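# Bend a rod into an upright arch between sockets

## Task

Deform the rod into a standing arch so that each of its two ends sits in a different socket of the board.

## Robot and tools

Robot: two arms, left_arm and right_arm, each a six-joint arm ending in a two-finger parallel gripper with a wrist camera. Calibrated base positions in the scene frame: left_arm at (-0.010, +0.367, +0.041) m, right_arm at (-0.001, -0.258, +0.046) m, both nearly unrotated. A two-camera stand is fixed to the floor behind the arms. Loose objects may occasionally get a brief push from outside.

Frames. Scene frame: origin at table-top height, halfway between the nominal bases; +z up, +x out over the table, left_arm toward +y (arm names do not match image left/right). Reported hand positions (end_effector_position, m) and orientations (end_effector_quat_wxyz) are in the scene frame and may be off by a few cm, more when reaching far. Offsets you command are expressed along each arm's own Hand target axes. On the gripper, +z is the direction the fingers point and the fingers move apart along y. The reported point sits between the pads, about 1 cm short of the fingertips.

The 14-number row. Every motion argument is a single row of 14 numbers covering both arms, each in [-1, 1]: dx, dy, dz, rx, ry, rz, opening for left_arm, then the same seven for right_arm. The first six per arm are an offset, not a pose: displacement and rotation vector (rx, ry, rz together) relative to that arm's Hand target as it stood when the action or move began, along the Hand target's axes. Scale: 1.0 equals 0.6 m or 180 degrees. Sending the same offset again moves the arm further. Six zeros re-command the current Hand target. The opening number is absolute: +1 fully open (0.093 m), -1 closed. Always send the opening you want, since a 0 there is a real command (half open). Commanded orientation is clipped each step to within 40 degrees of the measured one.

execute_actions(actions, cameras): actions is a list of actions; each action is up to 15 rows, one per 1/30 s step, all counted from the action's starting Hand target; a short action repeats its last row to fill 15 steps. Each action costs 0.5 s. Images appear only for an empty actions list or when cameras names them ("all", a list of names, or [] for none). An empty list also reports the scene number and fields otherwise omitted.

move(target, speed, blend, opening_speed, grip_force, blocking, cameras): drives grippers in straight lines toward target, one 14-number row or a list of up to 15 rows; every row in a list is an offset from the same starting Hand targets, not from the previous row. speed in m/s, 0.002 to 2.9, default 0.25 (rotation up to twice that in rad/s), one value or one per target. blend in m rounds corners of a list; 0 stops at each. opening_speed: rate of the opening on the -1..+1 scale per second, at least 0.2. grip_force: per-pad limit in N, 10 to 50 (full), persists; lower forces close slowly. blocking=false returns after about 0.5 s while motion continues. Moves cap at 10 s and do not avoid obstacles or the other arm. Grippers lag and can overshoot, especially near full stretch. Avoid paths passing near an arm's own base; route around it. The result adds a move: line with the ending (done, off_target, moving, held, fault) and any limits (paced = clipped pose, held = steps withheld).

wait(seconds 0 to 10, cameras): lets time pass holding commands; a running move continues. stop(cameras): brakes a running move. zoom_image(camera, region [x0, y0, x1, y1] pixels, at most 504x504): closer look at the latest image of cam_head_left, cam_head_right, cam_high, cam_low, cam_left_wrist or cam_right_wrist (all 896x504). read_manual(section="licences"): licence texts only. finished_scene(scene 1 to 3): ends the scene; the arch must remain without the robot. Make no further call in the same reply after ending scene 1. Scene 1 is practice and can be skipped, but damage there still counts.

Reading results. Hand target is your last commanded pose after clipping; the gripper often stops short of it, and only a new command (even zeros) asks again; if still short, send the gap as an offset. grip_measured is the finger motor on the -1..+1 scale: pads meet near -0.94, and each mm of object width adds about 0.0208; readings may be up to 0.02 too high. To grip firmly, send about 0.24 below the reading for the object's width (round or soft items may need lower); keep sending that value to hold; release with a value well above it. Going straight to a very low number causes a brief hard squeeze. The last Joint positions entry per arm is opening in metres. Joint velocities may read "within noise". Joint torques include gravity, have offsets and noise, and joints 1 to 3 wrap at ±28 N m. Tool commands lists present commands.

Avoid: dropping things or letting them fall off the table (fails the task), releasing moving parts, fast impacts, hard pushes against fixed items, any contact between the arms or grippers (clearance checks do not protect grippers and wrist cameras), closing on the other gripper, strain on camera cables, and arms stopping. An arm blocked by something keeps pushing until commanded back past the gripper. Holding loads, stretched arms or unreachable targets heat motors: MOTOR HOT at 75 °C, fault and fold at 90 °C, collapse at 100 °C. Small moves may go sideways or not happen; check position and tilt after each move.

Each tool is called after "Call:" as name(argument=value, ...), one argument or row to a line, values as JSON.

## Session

Call:
execute_actions(
  actions=[],
  cameras=["cam_head_left", "cam_head_right", "cam_high"],
)

Scene clock: 0.00 s.
left_arm: end_effector_position=(+0.3536, +0.3721, +0.1419) grip_measured=+1.000 end_effector_quat_wxyz=(+0.629, -0.024, +0.777, +0.027) | right_arm: end_effector_position=(+0.3641, -0.2634, +0.1384) grip_measured=+1.000 end_effector_quat_wxyz=(+0.611, +0.029, +0.791, -0.003)
Joint positions: left_arm=[-0.033 1.552 0.204 1.138 -0.106 -0.011 0.093] | right_arm=[-0.004 1.551 0.218 1.076 0.048 0.045 0.093]
Joint velocities: within noise
Joint torques (N m): no reading
Motor temperatures (°C): left_arm=[30 38 38 28 28 29 30] | right_arm=[28 38 37 31 31 31 29]
Heat: left arm: 38 °C; right arm: 38 °C.
Hand target: left_arm +0.3571, +0.3720, +0.1520; +0.642, -0.025, +0.766, +0.026 | right_arm +0.3679, -0.2634, +0.1486; +0.625, +0.029, +0.780, -0.003
Tool commands: left_gripper/opening=+1.0 right_gripper/opening=+1.0
Images, in order (width x height): cam_head_left 896x504, cam_head_right 896x504, cam_high 896x504.

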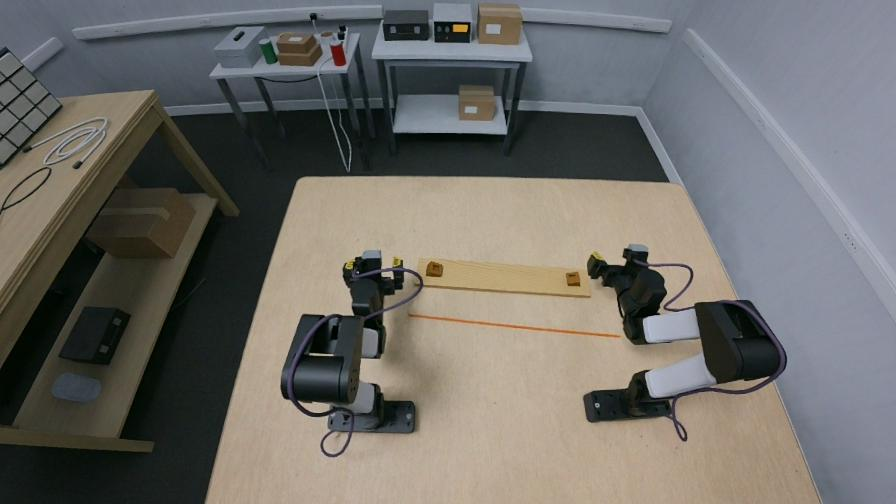

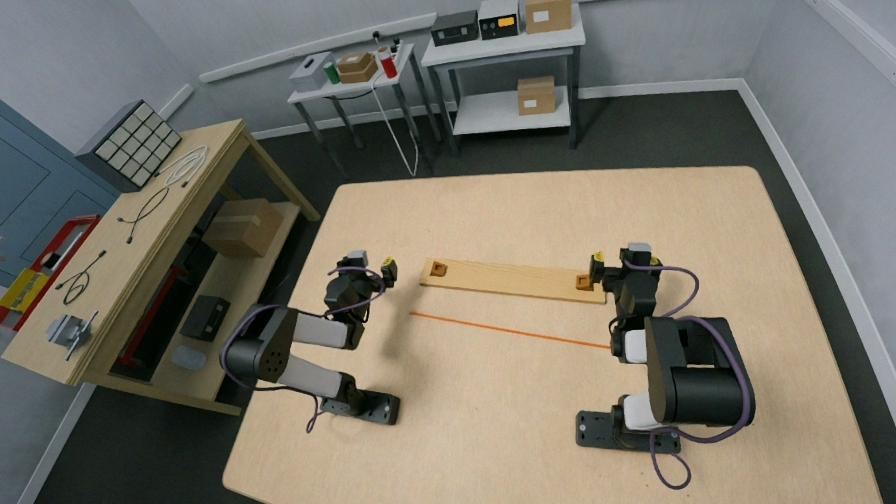

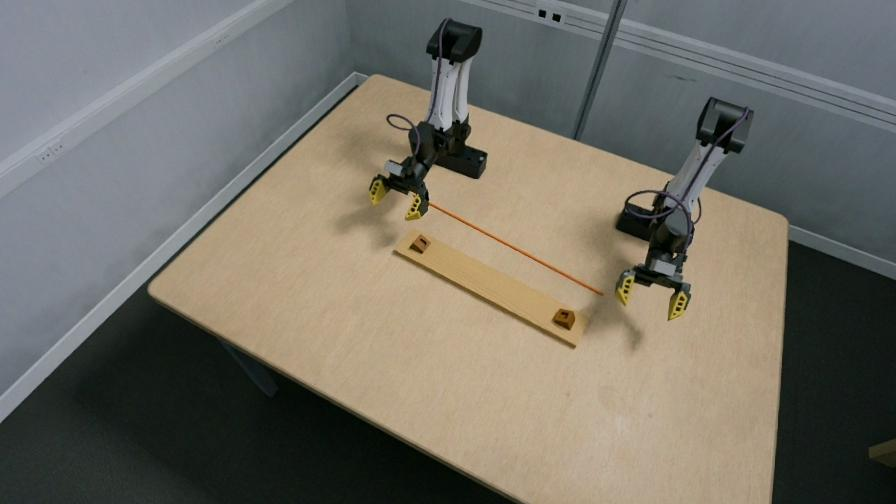

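Call:
move(
  target=[-0.063,-0.2765,0.0755,0.018,0.444,0.0173,0.2,-0.0662,0.0948,0.0695,-0.002,0.430,-0.02,0.2],
  speed=0.3,
  cameras=["cam_left_wrist","cam_right_wrist"],
)

Scene clock: 19.53 s.
left_arm: end_effector_position=(+0.4166, +0.2143, +0.1720) grip_measured=+0.202 end_effector_quat_wxyz=(+0.017, +0.006, +1.000, -0.001) | right_arm: end_effector_position=(+0.4173, -0.2164, +0.1739) grip_measured=+0.202 end_effector_quat_wxyz=(-0.006, -0.002, +1.000, -0.008)
Joint positions: left_arm=[-0.345 2.337 2.377 -1.578 -0.009 -0.335 0.055] | right_arm=[0.093 2.199 2.131 -1.515 0.015 0.101 0.055]
Joint torques (N m): left_arm=[-0.59 -10.36 8.18 0.42 0 -0.04] | right_arm=[0.24 -8.88 7.82 0.35 -0.21 0.07]
Motor temperatures (°C): left_arm=[30 39 39 34 28 29 30] | right_arm=[28 39 38 39 31 31 29]
Heat: left arm: 39 °C; right arm: 39 °C.
Hand target: left_arm +0.4201, +0.2101, +0.1798; +0.000, +0.000, +1.000, +0.000 | right_arm +0.4199, -0.2101, +0.1801; +0.000, +0.000, +1.000, +0.000
Off the commanded pose: left_arm 0.010 m, 2 deg | right_arm 0.009 m, 1 deg.
joint sent to its limit (left arm) — joint 4 (wrist pitch), lower limit. The joint targets are off in orientation, not in position.
move: done
Images, in order (width x height): cam_left_wrist 896x504, cam_right_wrist 896x504.

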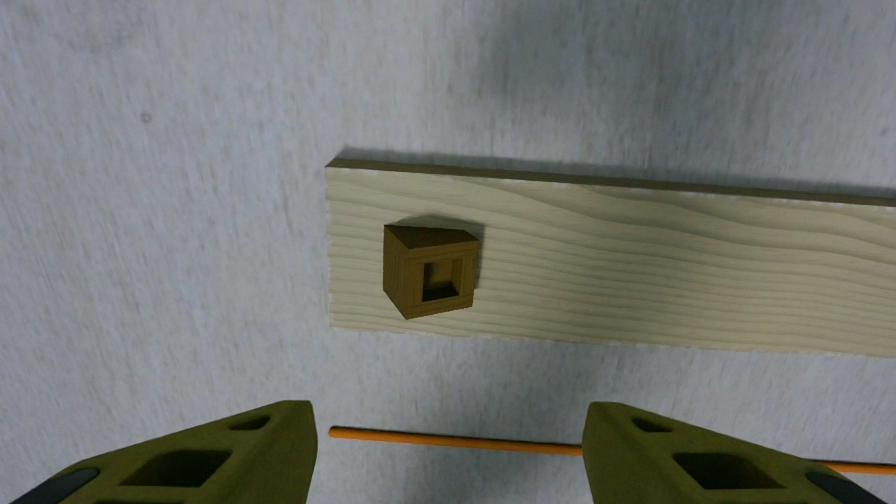

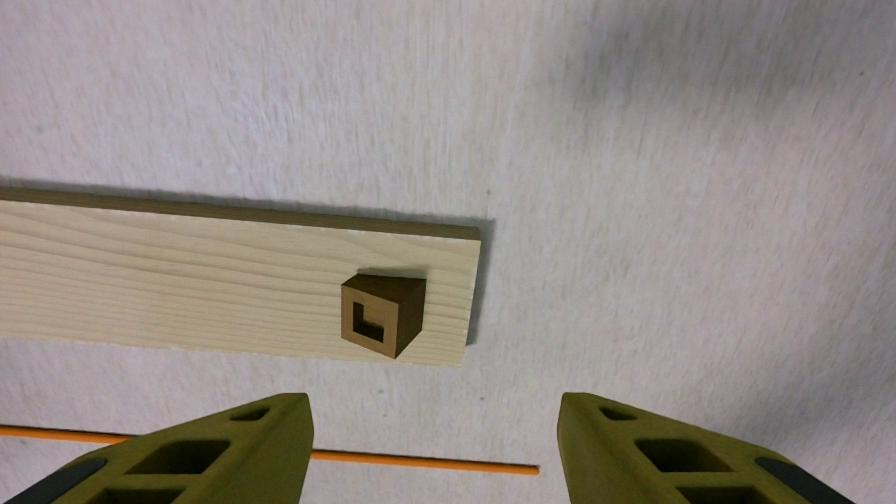

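Call:
move(
  target=[0.2757,0.0447,0.1917,0,0,0.5306,0.2,0.3508,-0.033,0.1918,0,0,-0.4694,0.2],
  speed=0.25,
  cameras=["cam_left_wrist","cam_right_wrist"],
)

Scene clock: 48.47 s.
left_arm: end_effector_position=(+0.2522, +0.2396, +0.0582) grip_measured=+0.202 end_effector_quat_wxyz=(-0.020, +0.734, +0.679, -0.005) | right_arm: end_effector_position=(+0.2063, -0.2339, +0.0636) grip_measured=+0.202 end_effector_quat_wxyz=(-0.018, -0.665, +0.747, +0.003)
Joint positions: left_arm=[-0.452 1.783 1.084 -0.913 -0.004 1.194 0.055] | right_arm=[0.116 1.468 0.749 -0.884 0.015 -1.326 0.055]
Joint torques (N m): left_arm=[-0.61 -9.24 4.12 0.48 0.02 0.26] | right_arm=[0.05 -5.39 3.93 0.67 -0.26 -0.14]
Motor temperatures (°C): left_arm=[30 47 43 30 28 29 30] | right_arm=[28 44 40 33 30 31 29]
Heat: left arm: 47 °C; right arm: 44 °C.
Hand target: left_arm +0.2546, +0.2367, +0.0650; +0.000, +0.740, +0.672, +0.000 | right_arm +0.2095, -0.2297, +0.0652; +0.000, -0.672, +0.740, +0.000
Off the commanded pose: left_arm 0.008 m, 3 deg | right_arm 0.005 m, 2 deg.
move: off_target (left_arm)
Images, in order (width x height): cam_left_wrist 896x504, cam_right_wrist 896x504.

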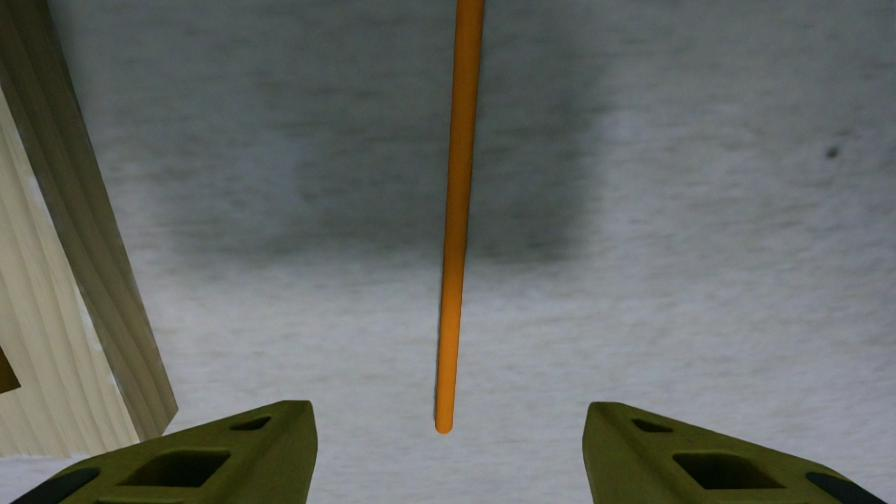

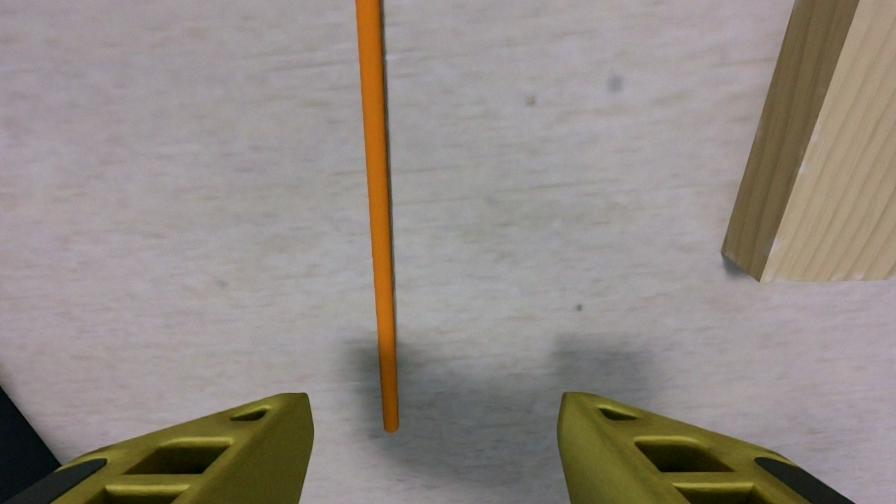

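Call:
move(
  target=[-0.0058,-0.0052,0.0467,-0.0116,-0.006,0.0139,0.2,0,0.027,0.0537,0.0092,-0.0072,0.002,0.2],
  speed=0.12,
  cameras=["cam_left_wrist","cam_right_wrist"],
)

Scene clock: 81.57 s.
left_arm: end_effector_position=(+0.2499, +0.2375, +0.0338) grip_measured=+0.202 end_effector_quat_wxyz=(+0.005, +0.748, +0.664, +0.004) | right_arm: end_effector_position=(+0.1900, -0.2345, +0.0318) grip_measured=+0.202 end_effector_quat_wxyz=(-0.001, -0.665, +0.747, -0.003)
Joint positions: left_arm=[-0.462 1.782 0.972 -0.749 -0.004 1.227 0.055] | right_arm=[0.116 1.448 0.584 -0.706 0.006 -1.327 0.055]
Joint torques (N m): left_arm=[-0.79 -7.92 3.99 0.58 0.07 0.25] | right_arm=[0.53 -4.82 3.67 0.71 -0.35 -0.08]
Heat: left arm: 51 °C; right arm: 42 °C.
Hand target: left_arm +0.2512, +0.2335, +0.0370; +0.020, +0.755, +0.656, +0.005 | right_arm +0.1933, -0.2280, +0.0330; +0.018, -0.670, +0.742, -0.003
Off the commanded pose: left_arm 0.005 m, 2 deg | right_arm 0.007 m, 2 deg.
move: done
Images, in order (width x height): cam_left_wrist 896x504, cam_right_wrist 896x504.

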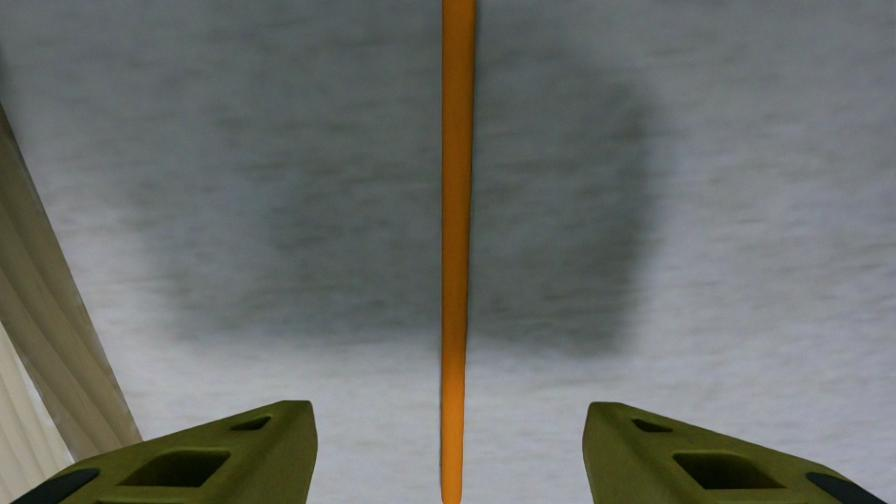

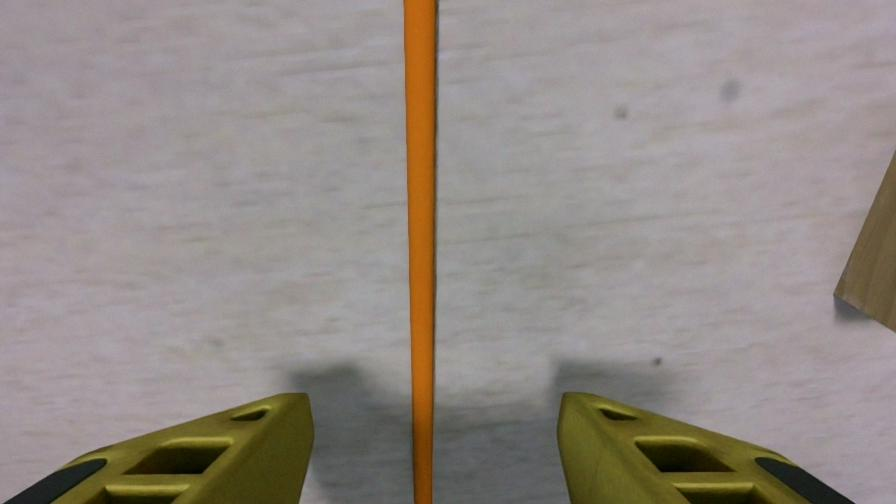

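Call:
move(
  target=[
    [0,0,0.06,0,0,0,0.2,0,0.0067,0.0533,0,0,0,0.2],
    [0,0,0.06,0,0,0,-1,0,0.0067,0.0533,0,0,0,-1],
  ],
  speed=0.035,
  opening_speed=0.8,
  cameras=["cam_left_wrist","cam_right_wrist"],
)

Scene clock: 89.93 s.
left_arm: end_effector_position=(+0.2453, +0.2371, +0.0071) grip_measured=-0.976 end_effector_quat_wxyz=(+0.003, +0.749, +0.663, -0.002) | right_arm: end_effector_position=(+0.1801, -0.2327, +0.0055) grip_measured=-0.961 end_effector_quat_wxyz=(-0.005, -0.668, +0.744, +0.005)
Joint positions: left_arm=[-0.464 1.84 0.918 -0.645 0.006 1.227 0] | right_arm=[0.125 1.515 0.506 -0.577 -0.002 -1.327 0]
Joint torques (N m): left_arm=[-0.59 -5.37 3.52 1.02 -0.02 0.24] | right_arm=[0.35 -2.74 3.19 1.12 -0.27 0]
Heat: left arm: 50 °C; right arm: 41 °C.
Hand target: left_arm +0.2524, +0.2328, +0.0009; +0.020, +0.754, +0.656, +0.005 | right_arm +0.1904, -0.2270, +0.0009; +0.018, -0.670, +0.742, -0.003
Off the commanded pose: left_arm 0.010 m, 2 deg | right_arm 0.013 m, 3 deg.
move: off_target (right_arm)
Images, in order (width x height): cam_left_wrist 896x504, cam_right_wrist 896x504.

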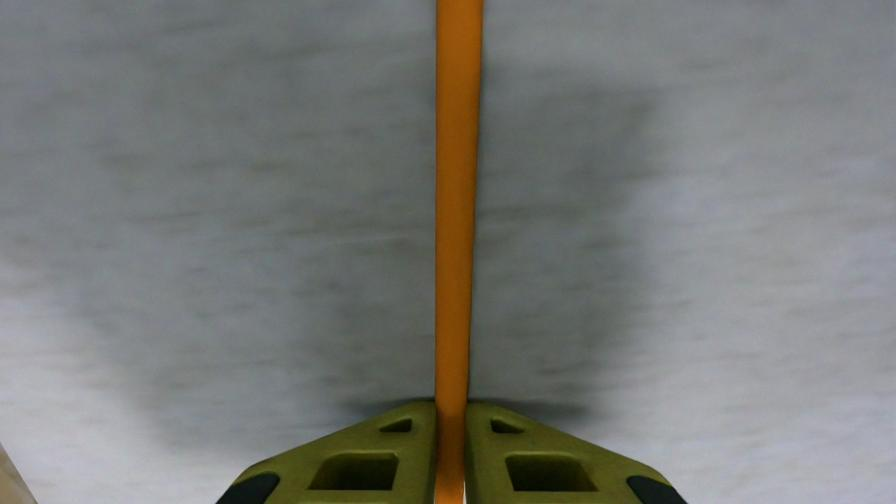

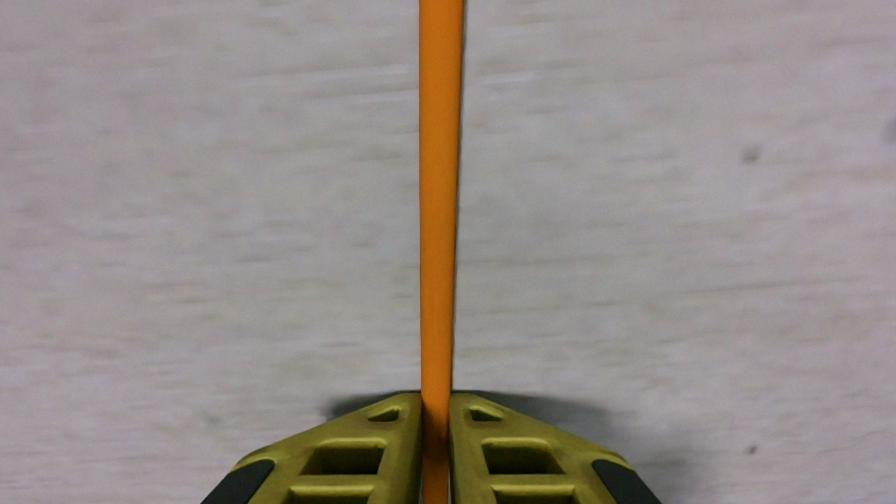

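Call:
move(
  target=[
    [0.0008,-0.0042,-0.0987,0,0,0,-1,0.0037,0.0052,-0.0988,0,0,0,-1],
    [0.0093,0.0317,-0.181,0.0089,-0.077,-0.0206,-1,-0.009,-0.0737,-0.1795,-0.0101,-0.0762,-0.0062,-1],
    [0.0108,0.116,-0.228,0.0062,-0.1602,-0.0217,-1,-0.041,-0.1572,-0.2267,-0.0109,-0.1595,-0.0049,-1],
    [-0.0007,0.1835,-0.242,0.0034,-0.2435,-0.0226,-1,-0.0785,-0.2227,-0.2405,-0.0116,-0.2429,-0.0035,-1],
    [-0.0403,0.2378,-0.2342,-0.0006,-0.3546,-0.0236,-1,-0.1388,-0.2695,-0.2327,-0.0123,-0.3539,-0.0015,-1],
  ],
  blend=[0.015,0.015,0.015,0.015,0],
  speed=0.12,
  cameras=["cam_head_left","cam_head_right","cam_high","cam_low"],
)

Scene clock: 136.20 s.
left_arm: end_effector_position=(+0.3770, +0.2048, +0.1315) grip_measured=-0.977 end_effector_quat_wxyz=(+0.329, +0.618, +0.602, -0.384) | right_arm: end_effector_position=(+0.3427, -0.1760, +0.1306) grip_measured=-0.971 end_effector_quat_wxyz=(+0.352, -0.574, +0.648, +0.356)
Joint positions: left_arm=[-0.038 2.174 1.595 -1.082 1.058 1.611 0] | right_arm=[-0.199 2.009 1.31 -1.096 -1.034 -1.765 0]
Joint torques (N m): left_arm=[-1.7 -8.87 7.83 0.31 1.16 0.28] | right_arm=[1.13 -7.12 6.82 0.16 -1.58 -0.21]
Motor temperatures (°C): left_arm=[30 46 40 29 28 29 31] | right_arm=[28 39 40 33 31 31 30]
Heat: left arm: 46 °C; right arm: 40 °C.
Hand target: left_arm +0.3854, +0.1923, +0.1470; +0.364, +0.620, +0.573, -0.395 | right_arm +0.3554, -0.1636, +0.1470; +0.395, -0.572, +0.619, +0.365
Off the commanded pose: left_arm 0.022 m, 5 deg | right_arm 0.024 m, 6 deg.
move: off_target (left_arm, right_arm)
Images, in order (width x height): cam_head_left 896x504, cam_head_right 896x504, cam_high 896x504, cam_low 896x504.

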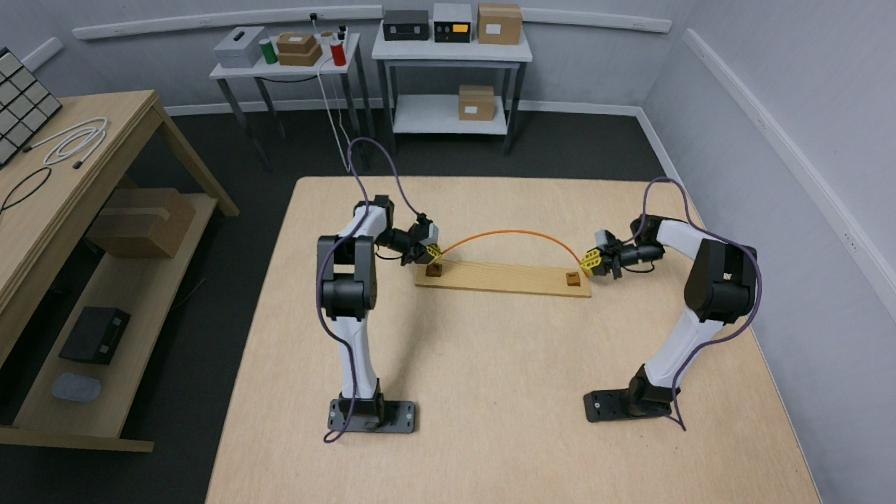

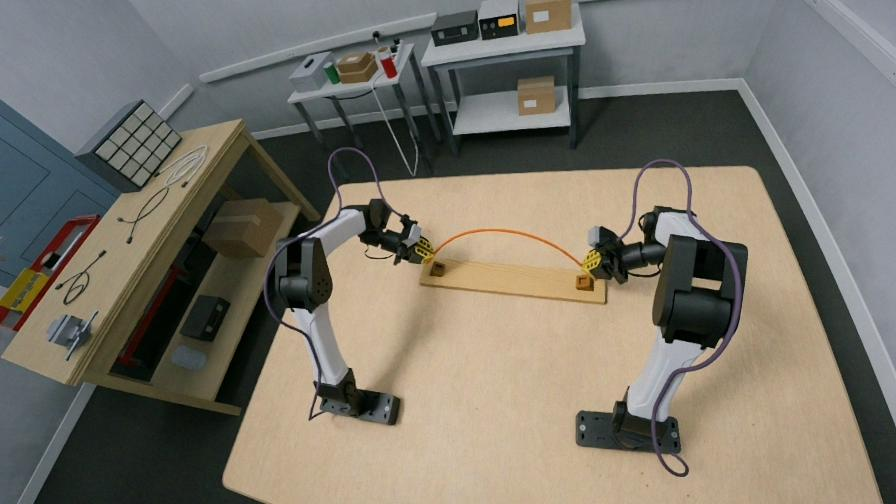

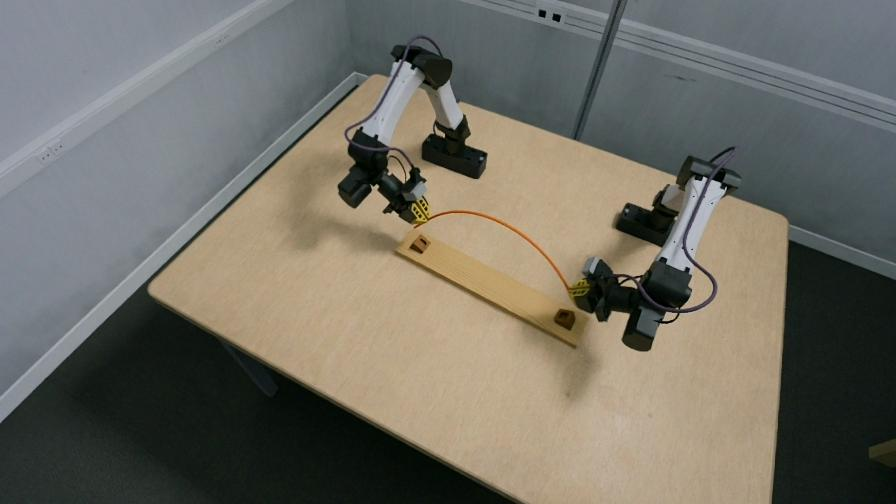

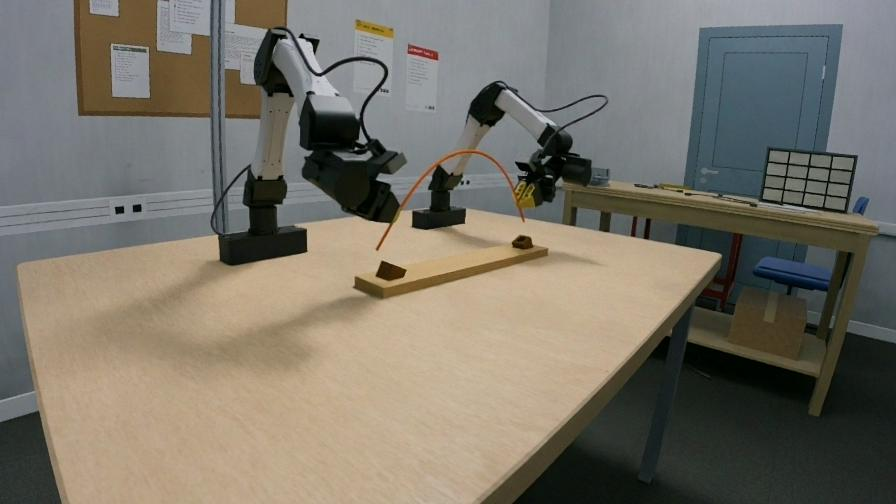

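Call:
move(
  target=[-0.0052,0.0225,0.0307,0,-0.012,0,-1,-0.0067,-0.024,0.034,0,-0.012,0,-1],
  speed=0.08,
  cameras=["cam_head_left","cam_head_right","cam_high","cam_low"],
)

Call:
zoom_image(
  camera="cam_head_right",
  region=[400, 235, 480, 295],
)

Call:
zoom_image(
  camera="cam_head_left",
  region=[535, 235, 615, 295],
)

Call:
zoom_image(
  camera="cam_low",
  region=[350, 215, 450, 290],
)

Call:
zoom_image(
  camera="cam_high",
  region=[535, 270, 615, 330],
)

Call:
zoom_image(
  camera="cam_high",
  region=[390, 200, 470, 260],
)

Scene clock: 153.30 s.
left_arm: end_effector_position=(+0.3936, +0.1930, +0.1261) grip_measured=-0.977 end_effector_quat_wxyz=(+0.350, +0.612, +0.593, -0.389) | right_arm: end_effector_position=(+0.3626, -0.1638, +0.1249) grip_measured=-0.971 end_effector_quat_wxyz=(+0.373, -0.568, +0.640, +0.359)
Joint positions: left_arm=[-0.056 2.222 1.626 -0.996 1.101 1.558 0] | right_arm=[-0.165 2.055 1.334 -0.99 -1.082 -1.69 0]
Joint torques (N m): left_arm=[-3.47 -9.46 7.68 0.45 1.14 0.02] | right_arm=[2.61 -7.82 6.42 0.34 -1.56 0.08]
Heat: left arm: 46 °C; right arm: 42 °C.
Hand target: left_arm +0.3976, +0.1734, +0.1421; +0.375, +0.612, +0.566, -0.406 | right_arm +0.3713, -0.1447, +0.1420; +0.407, -0.565, +0.612, +0.375
Off the commanded pose: left_arm 0.026 m, 5 deg | right_arm 0.027 m, 5 deg.
move: off_target (left_arm, right_arm)
Images, in order (width x height): cam_head_left 896x504, cam_head_right 896x504, cam_high 896x504, cam_low 896x504.

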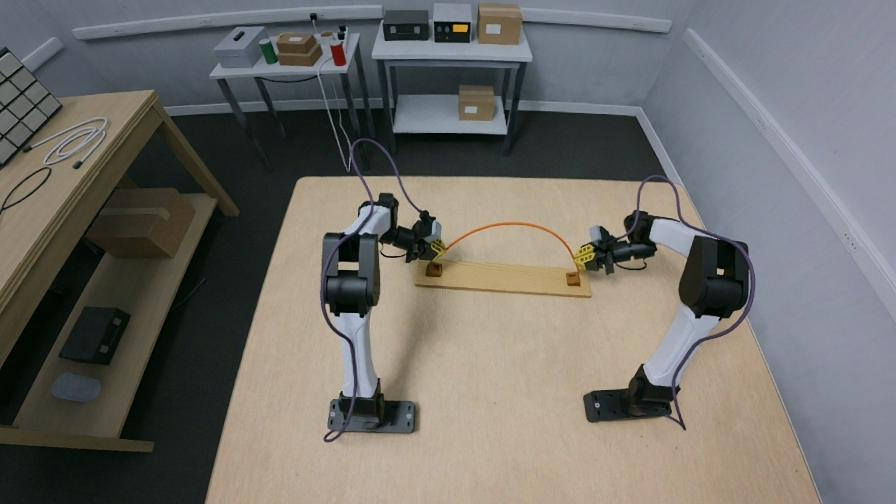

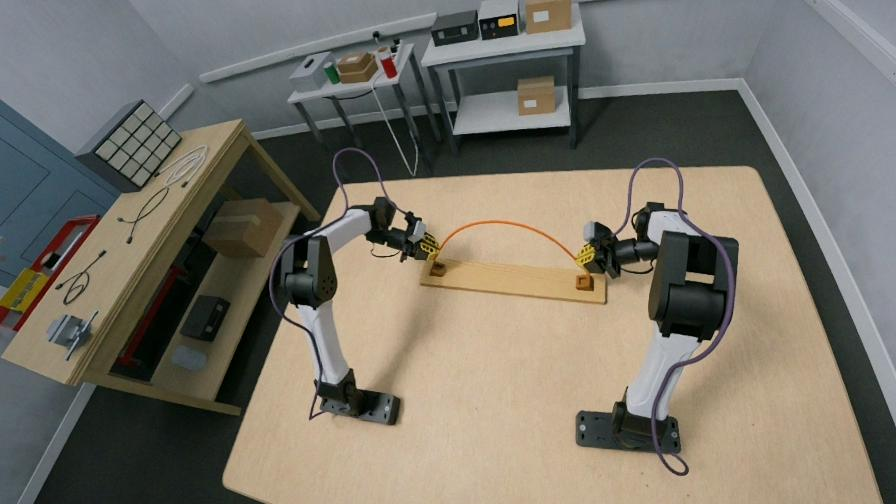

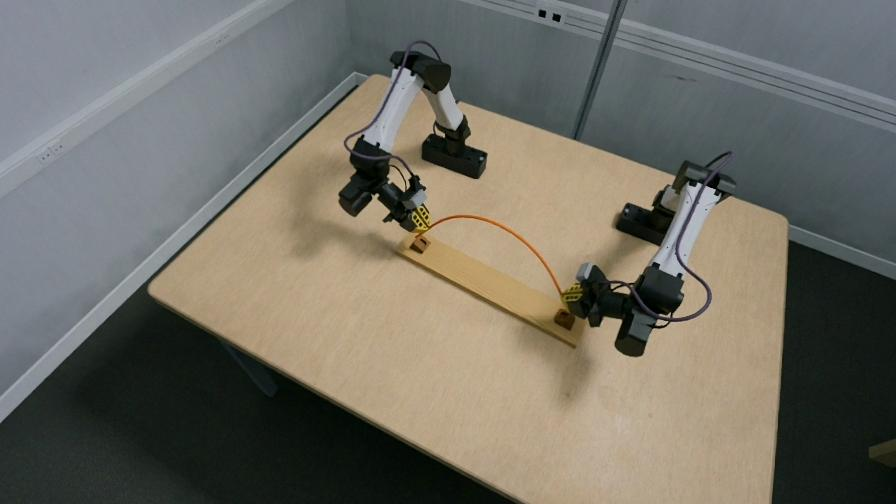

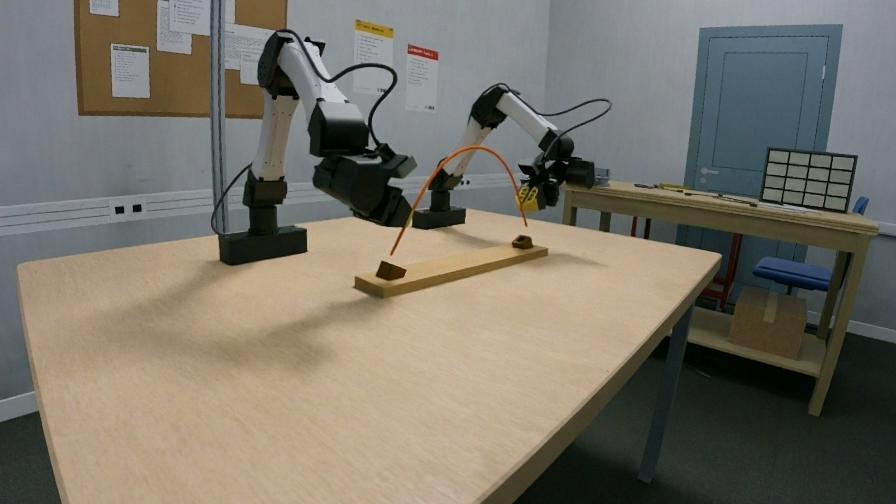

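Scaled by 6.300 from the camera's 896x504 image, which has a finer 1280x720 frame.

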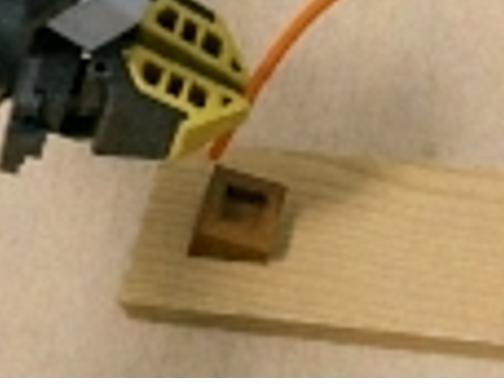

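Scaled by 6.300 from the camera's 896x504 image, which has a finer 1280x720 frame.

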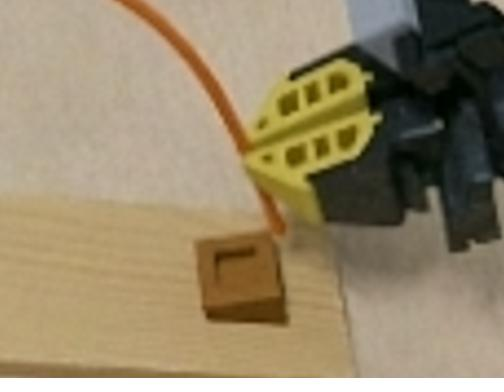

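Scaled by 5.040 from the camera's 896x504 image, which has a finer 1280x720 frame.

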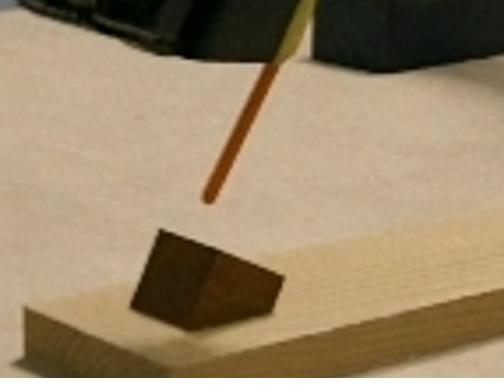

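Scaled by 6.300 from the camera's 896x504 image, which has a finer 1280x720 frame.

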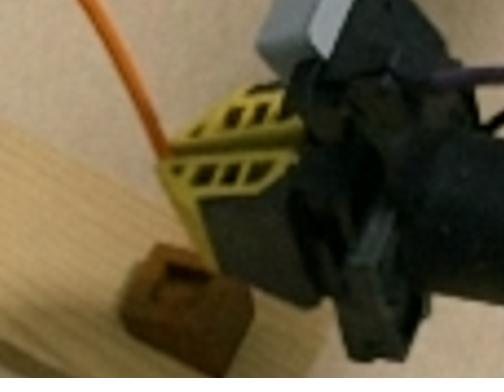

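Scaled by 6.300 from the camera's 896x504 image, which has a finer 1280x720 frame.

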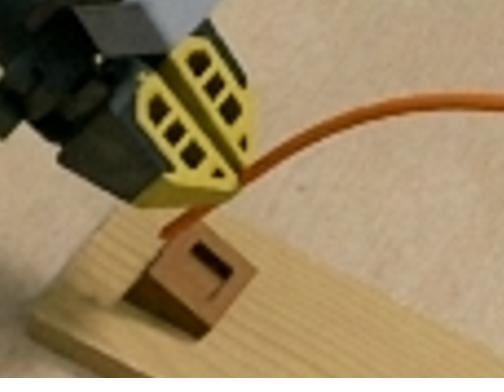

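Call:
move(
  target=[0.0153,-0.0088,0.0237,0,0,0,-1,0.016,0.0112,0.0222,0,0,0,-1],
  speed=0.08,
  cameras=["cam_head_left","cam_head_right","cam_high","cam_low"],
)

Call:
zoom_image(
  camera="cam_head_right",
  region=[410, 235, 470, 285],
)

Call:
zoom_image(
  camera="cam_head_left",
  region=[545, 240, 605, 290],
)

Call:
zoom_image(
  camera="cam_low",
  region=[360, 230, 420, 280],
)

Call:
zoom_image(
  camera="cam_low",
  region=[490, 205, 550, 255],
)

Call:
zoom_image(
  camera="cam_high",
  region=[395, 215, 455, 265],
)

Scene clock: 191.00 s.
left_arm: end_effector_position=(+0.3995, +0.1853, +0.1189) grip_measured=-0.977 end_effector_quat_wxyz=(+0.362, +0.615, +0.589, -0.379) | right_arm: end_effector_position=(+0.3673, -0.1578, +0.1154) grip_measured=-0.971 end_effector_quat_wxyz=(+0.382, -0.570, +0.638, +0.349)
Joint positions: left_arm=[-0.073 2.222 1.594 -0.884 1.102 1.503 0] | right_arm=[-0.147 2.055 1.293 -0.875 -1.086 -1.633 0]
Joint torques (N m): left_arm=[-4.01 -10.11 4.34 0.62 1.11 0] | right_arm=[3.06 -8.39 3.73 0.52 -1.57 0.08]
Motor temperatures (°C): left_arm=[30 54 44 29 31 29 31] | right_arm=[28 47 41 32 34 31 31]
Heat: left arm: 54 °C; right arm: 47 °C.
Hand target: left_arm +0.3915, +0.1642, +0.1280; +0.375, +0.612, +0.566, -0.406 | right_arm +0.3653, -0.1356, +0.1280; +0.407, -0.565, +0.612, +0.375
Off the commanded pose: left_arm 0.024 m, 4 deg | right_arm 0.026 m, 5 deg.
move: off_target (left_arm, right_arm)
Images, in order (width x height): cam_head_left 896x504, cam_head_right 896x504, cam_high 896x504, cam_low 896x504.

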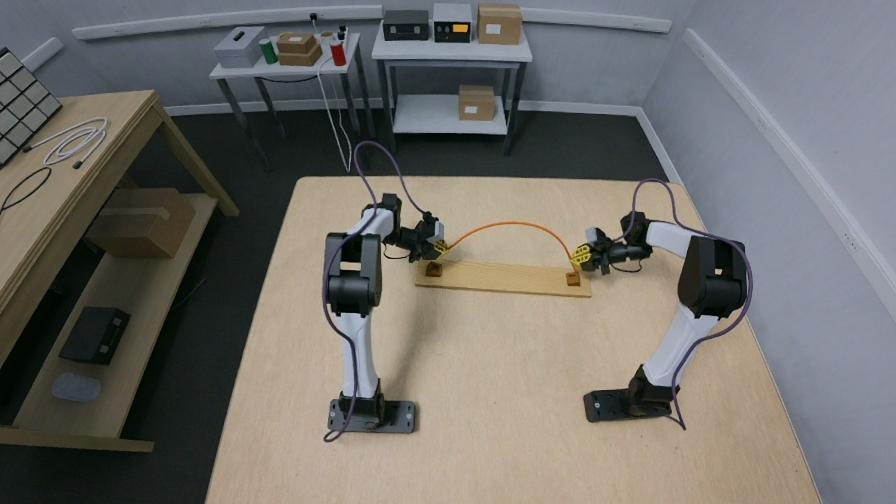

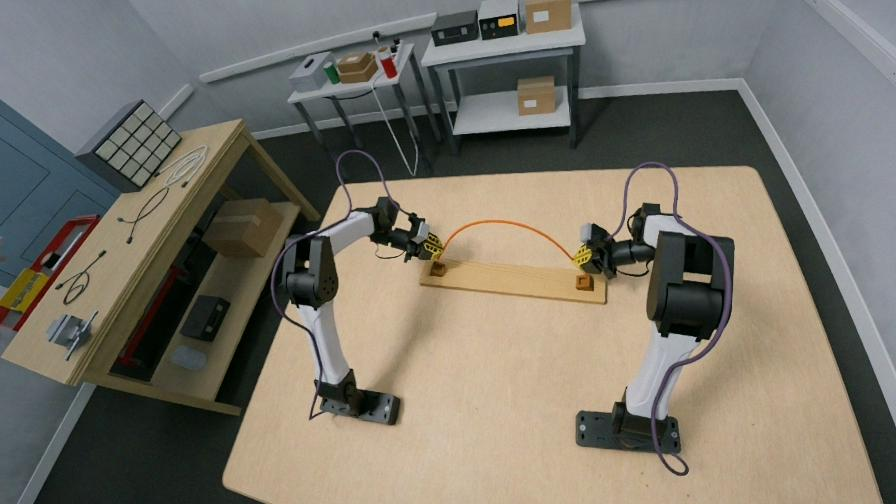

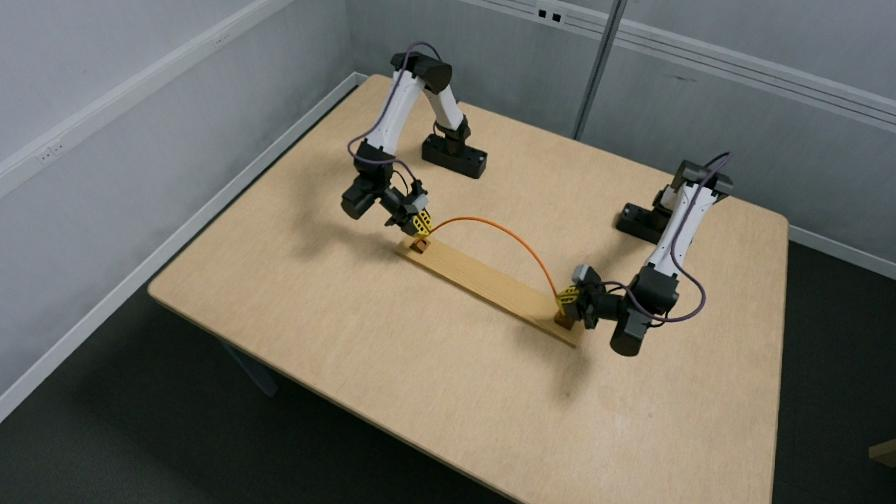

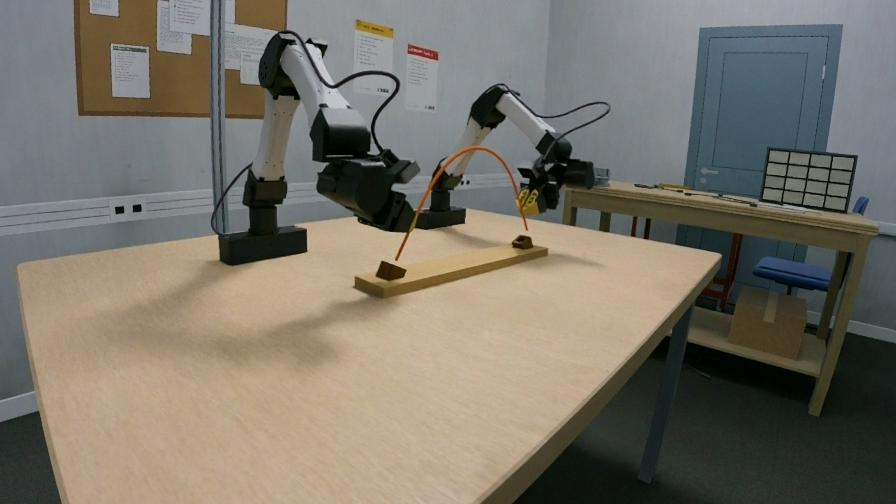

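Scaled by 8.400 from the camera's 896x504 image, which has a finer 1280x720 frame.

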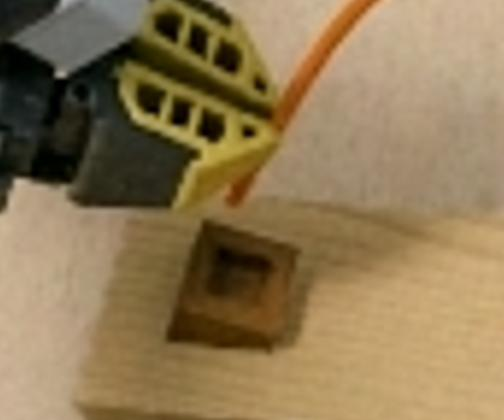

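Scaled by 8.400 from the camera's 896x504 image, which has a finer 1280x720 frame.

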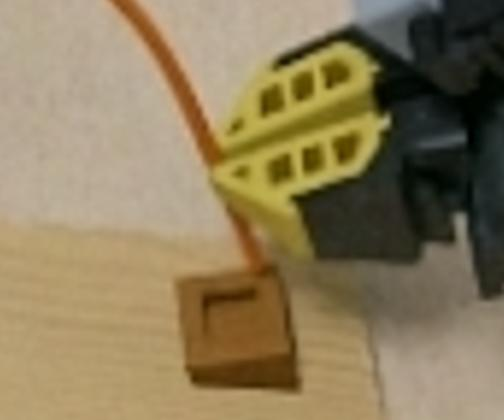

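Scaled by 8.400 from the camera's 896x504 image, which has a finer 1280x720 frame.

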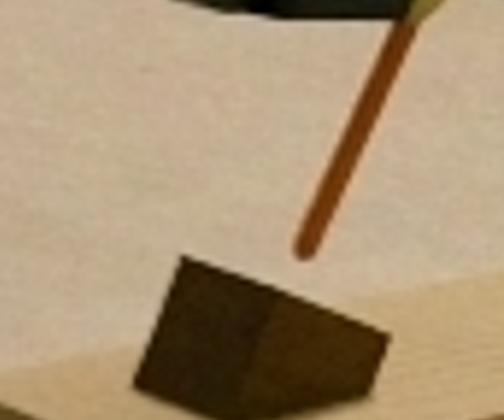

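Scaled by 8.400 from the camera's 896x504 image, which has a finer 1280x720 frame.

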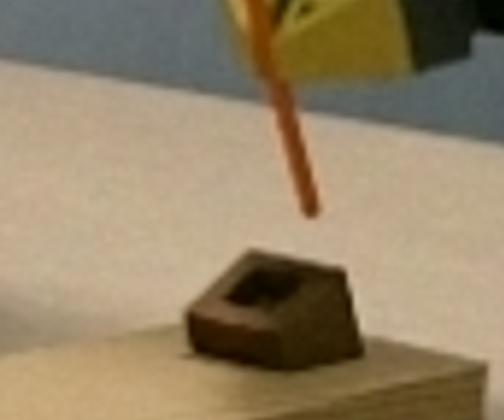

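Scaled by 8.400 from the camera's 896x504 image, which has a finer 1280x720 frame.

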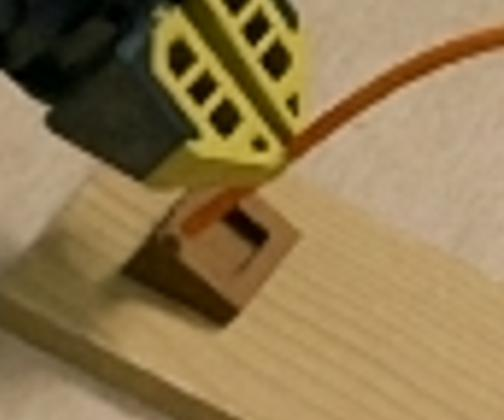

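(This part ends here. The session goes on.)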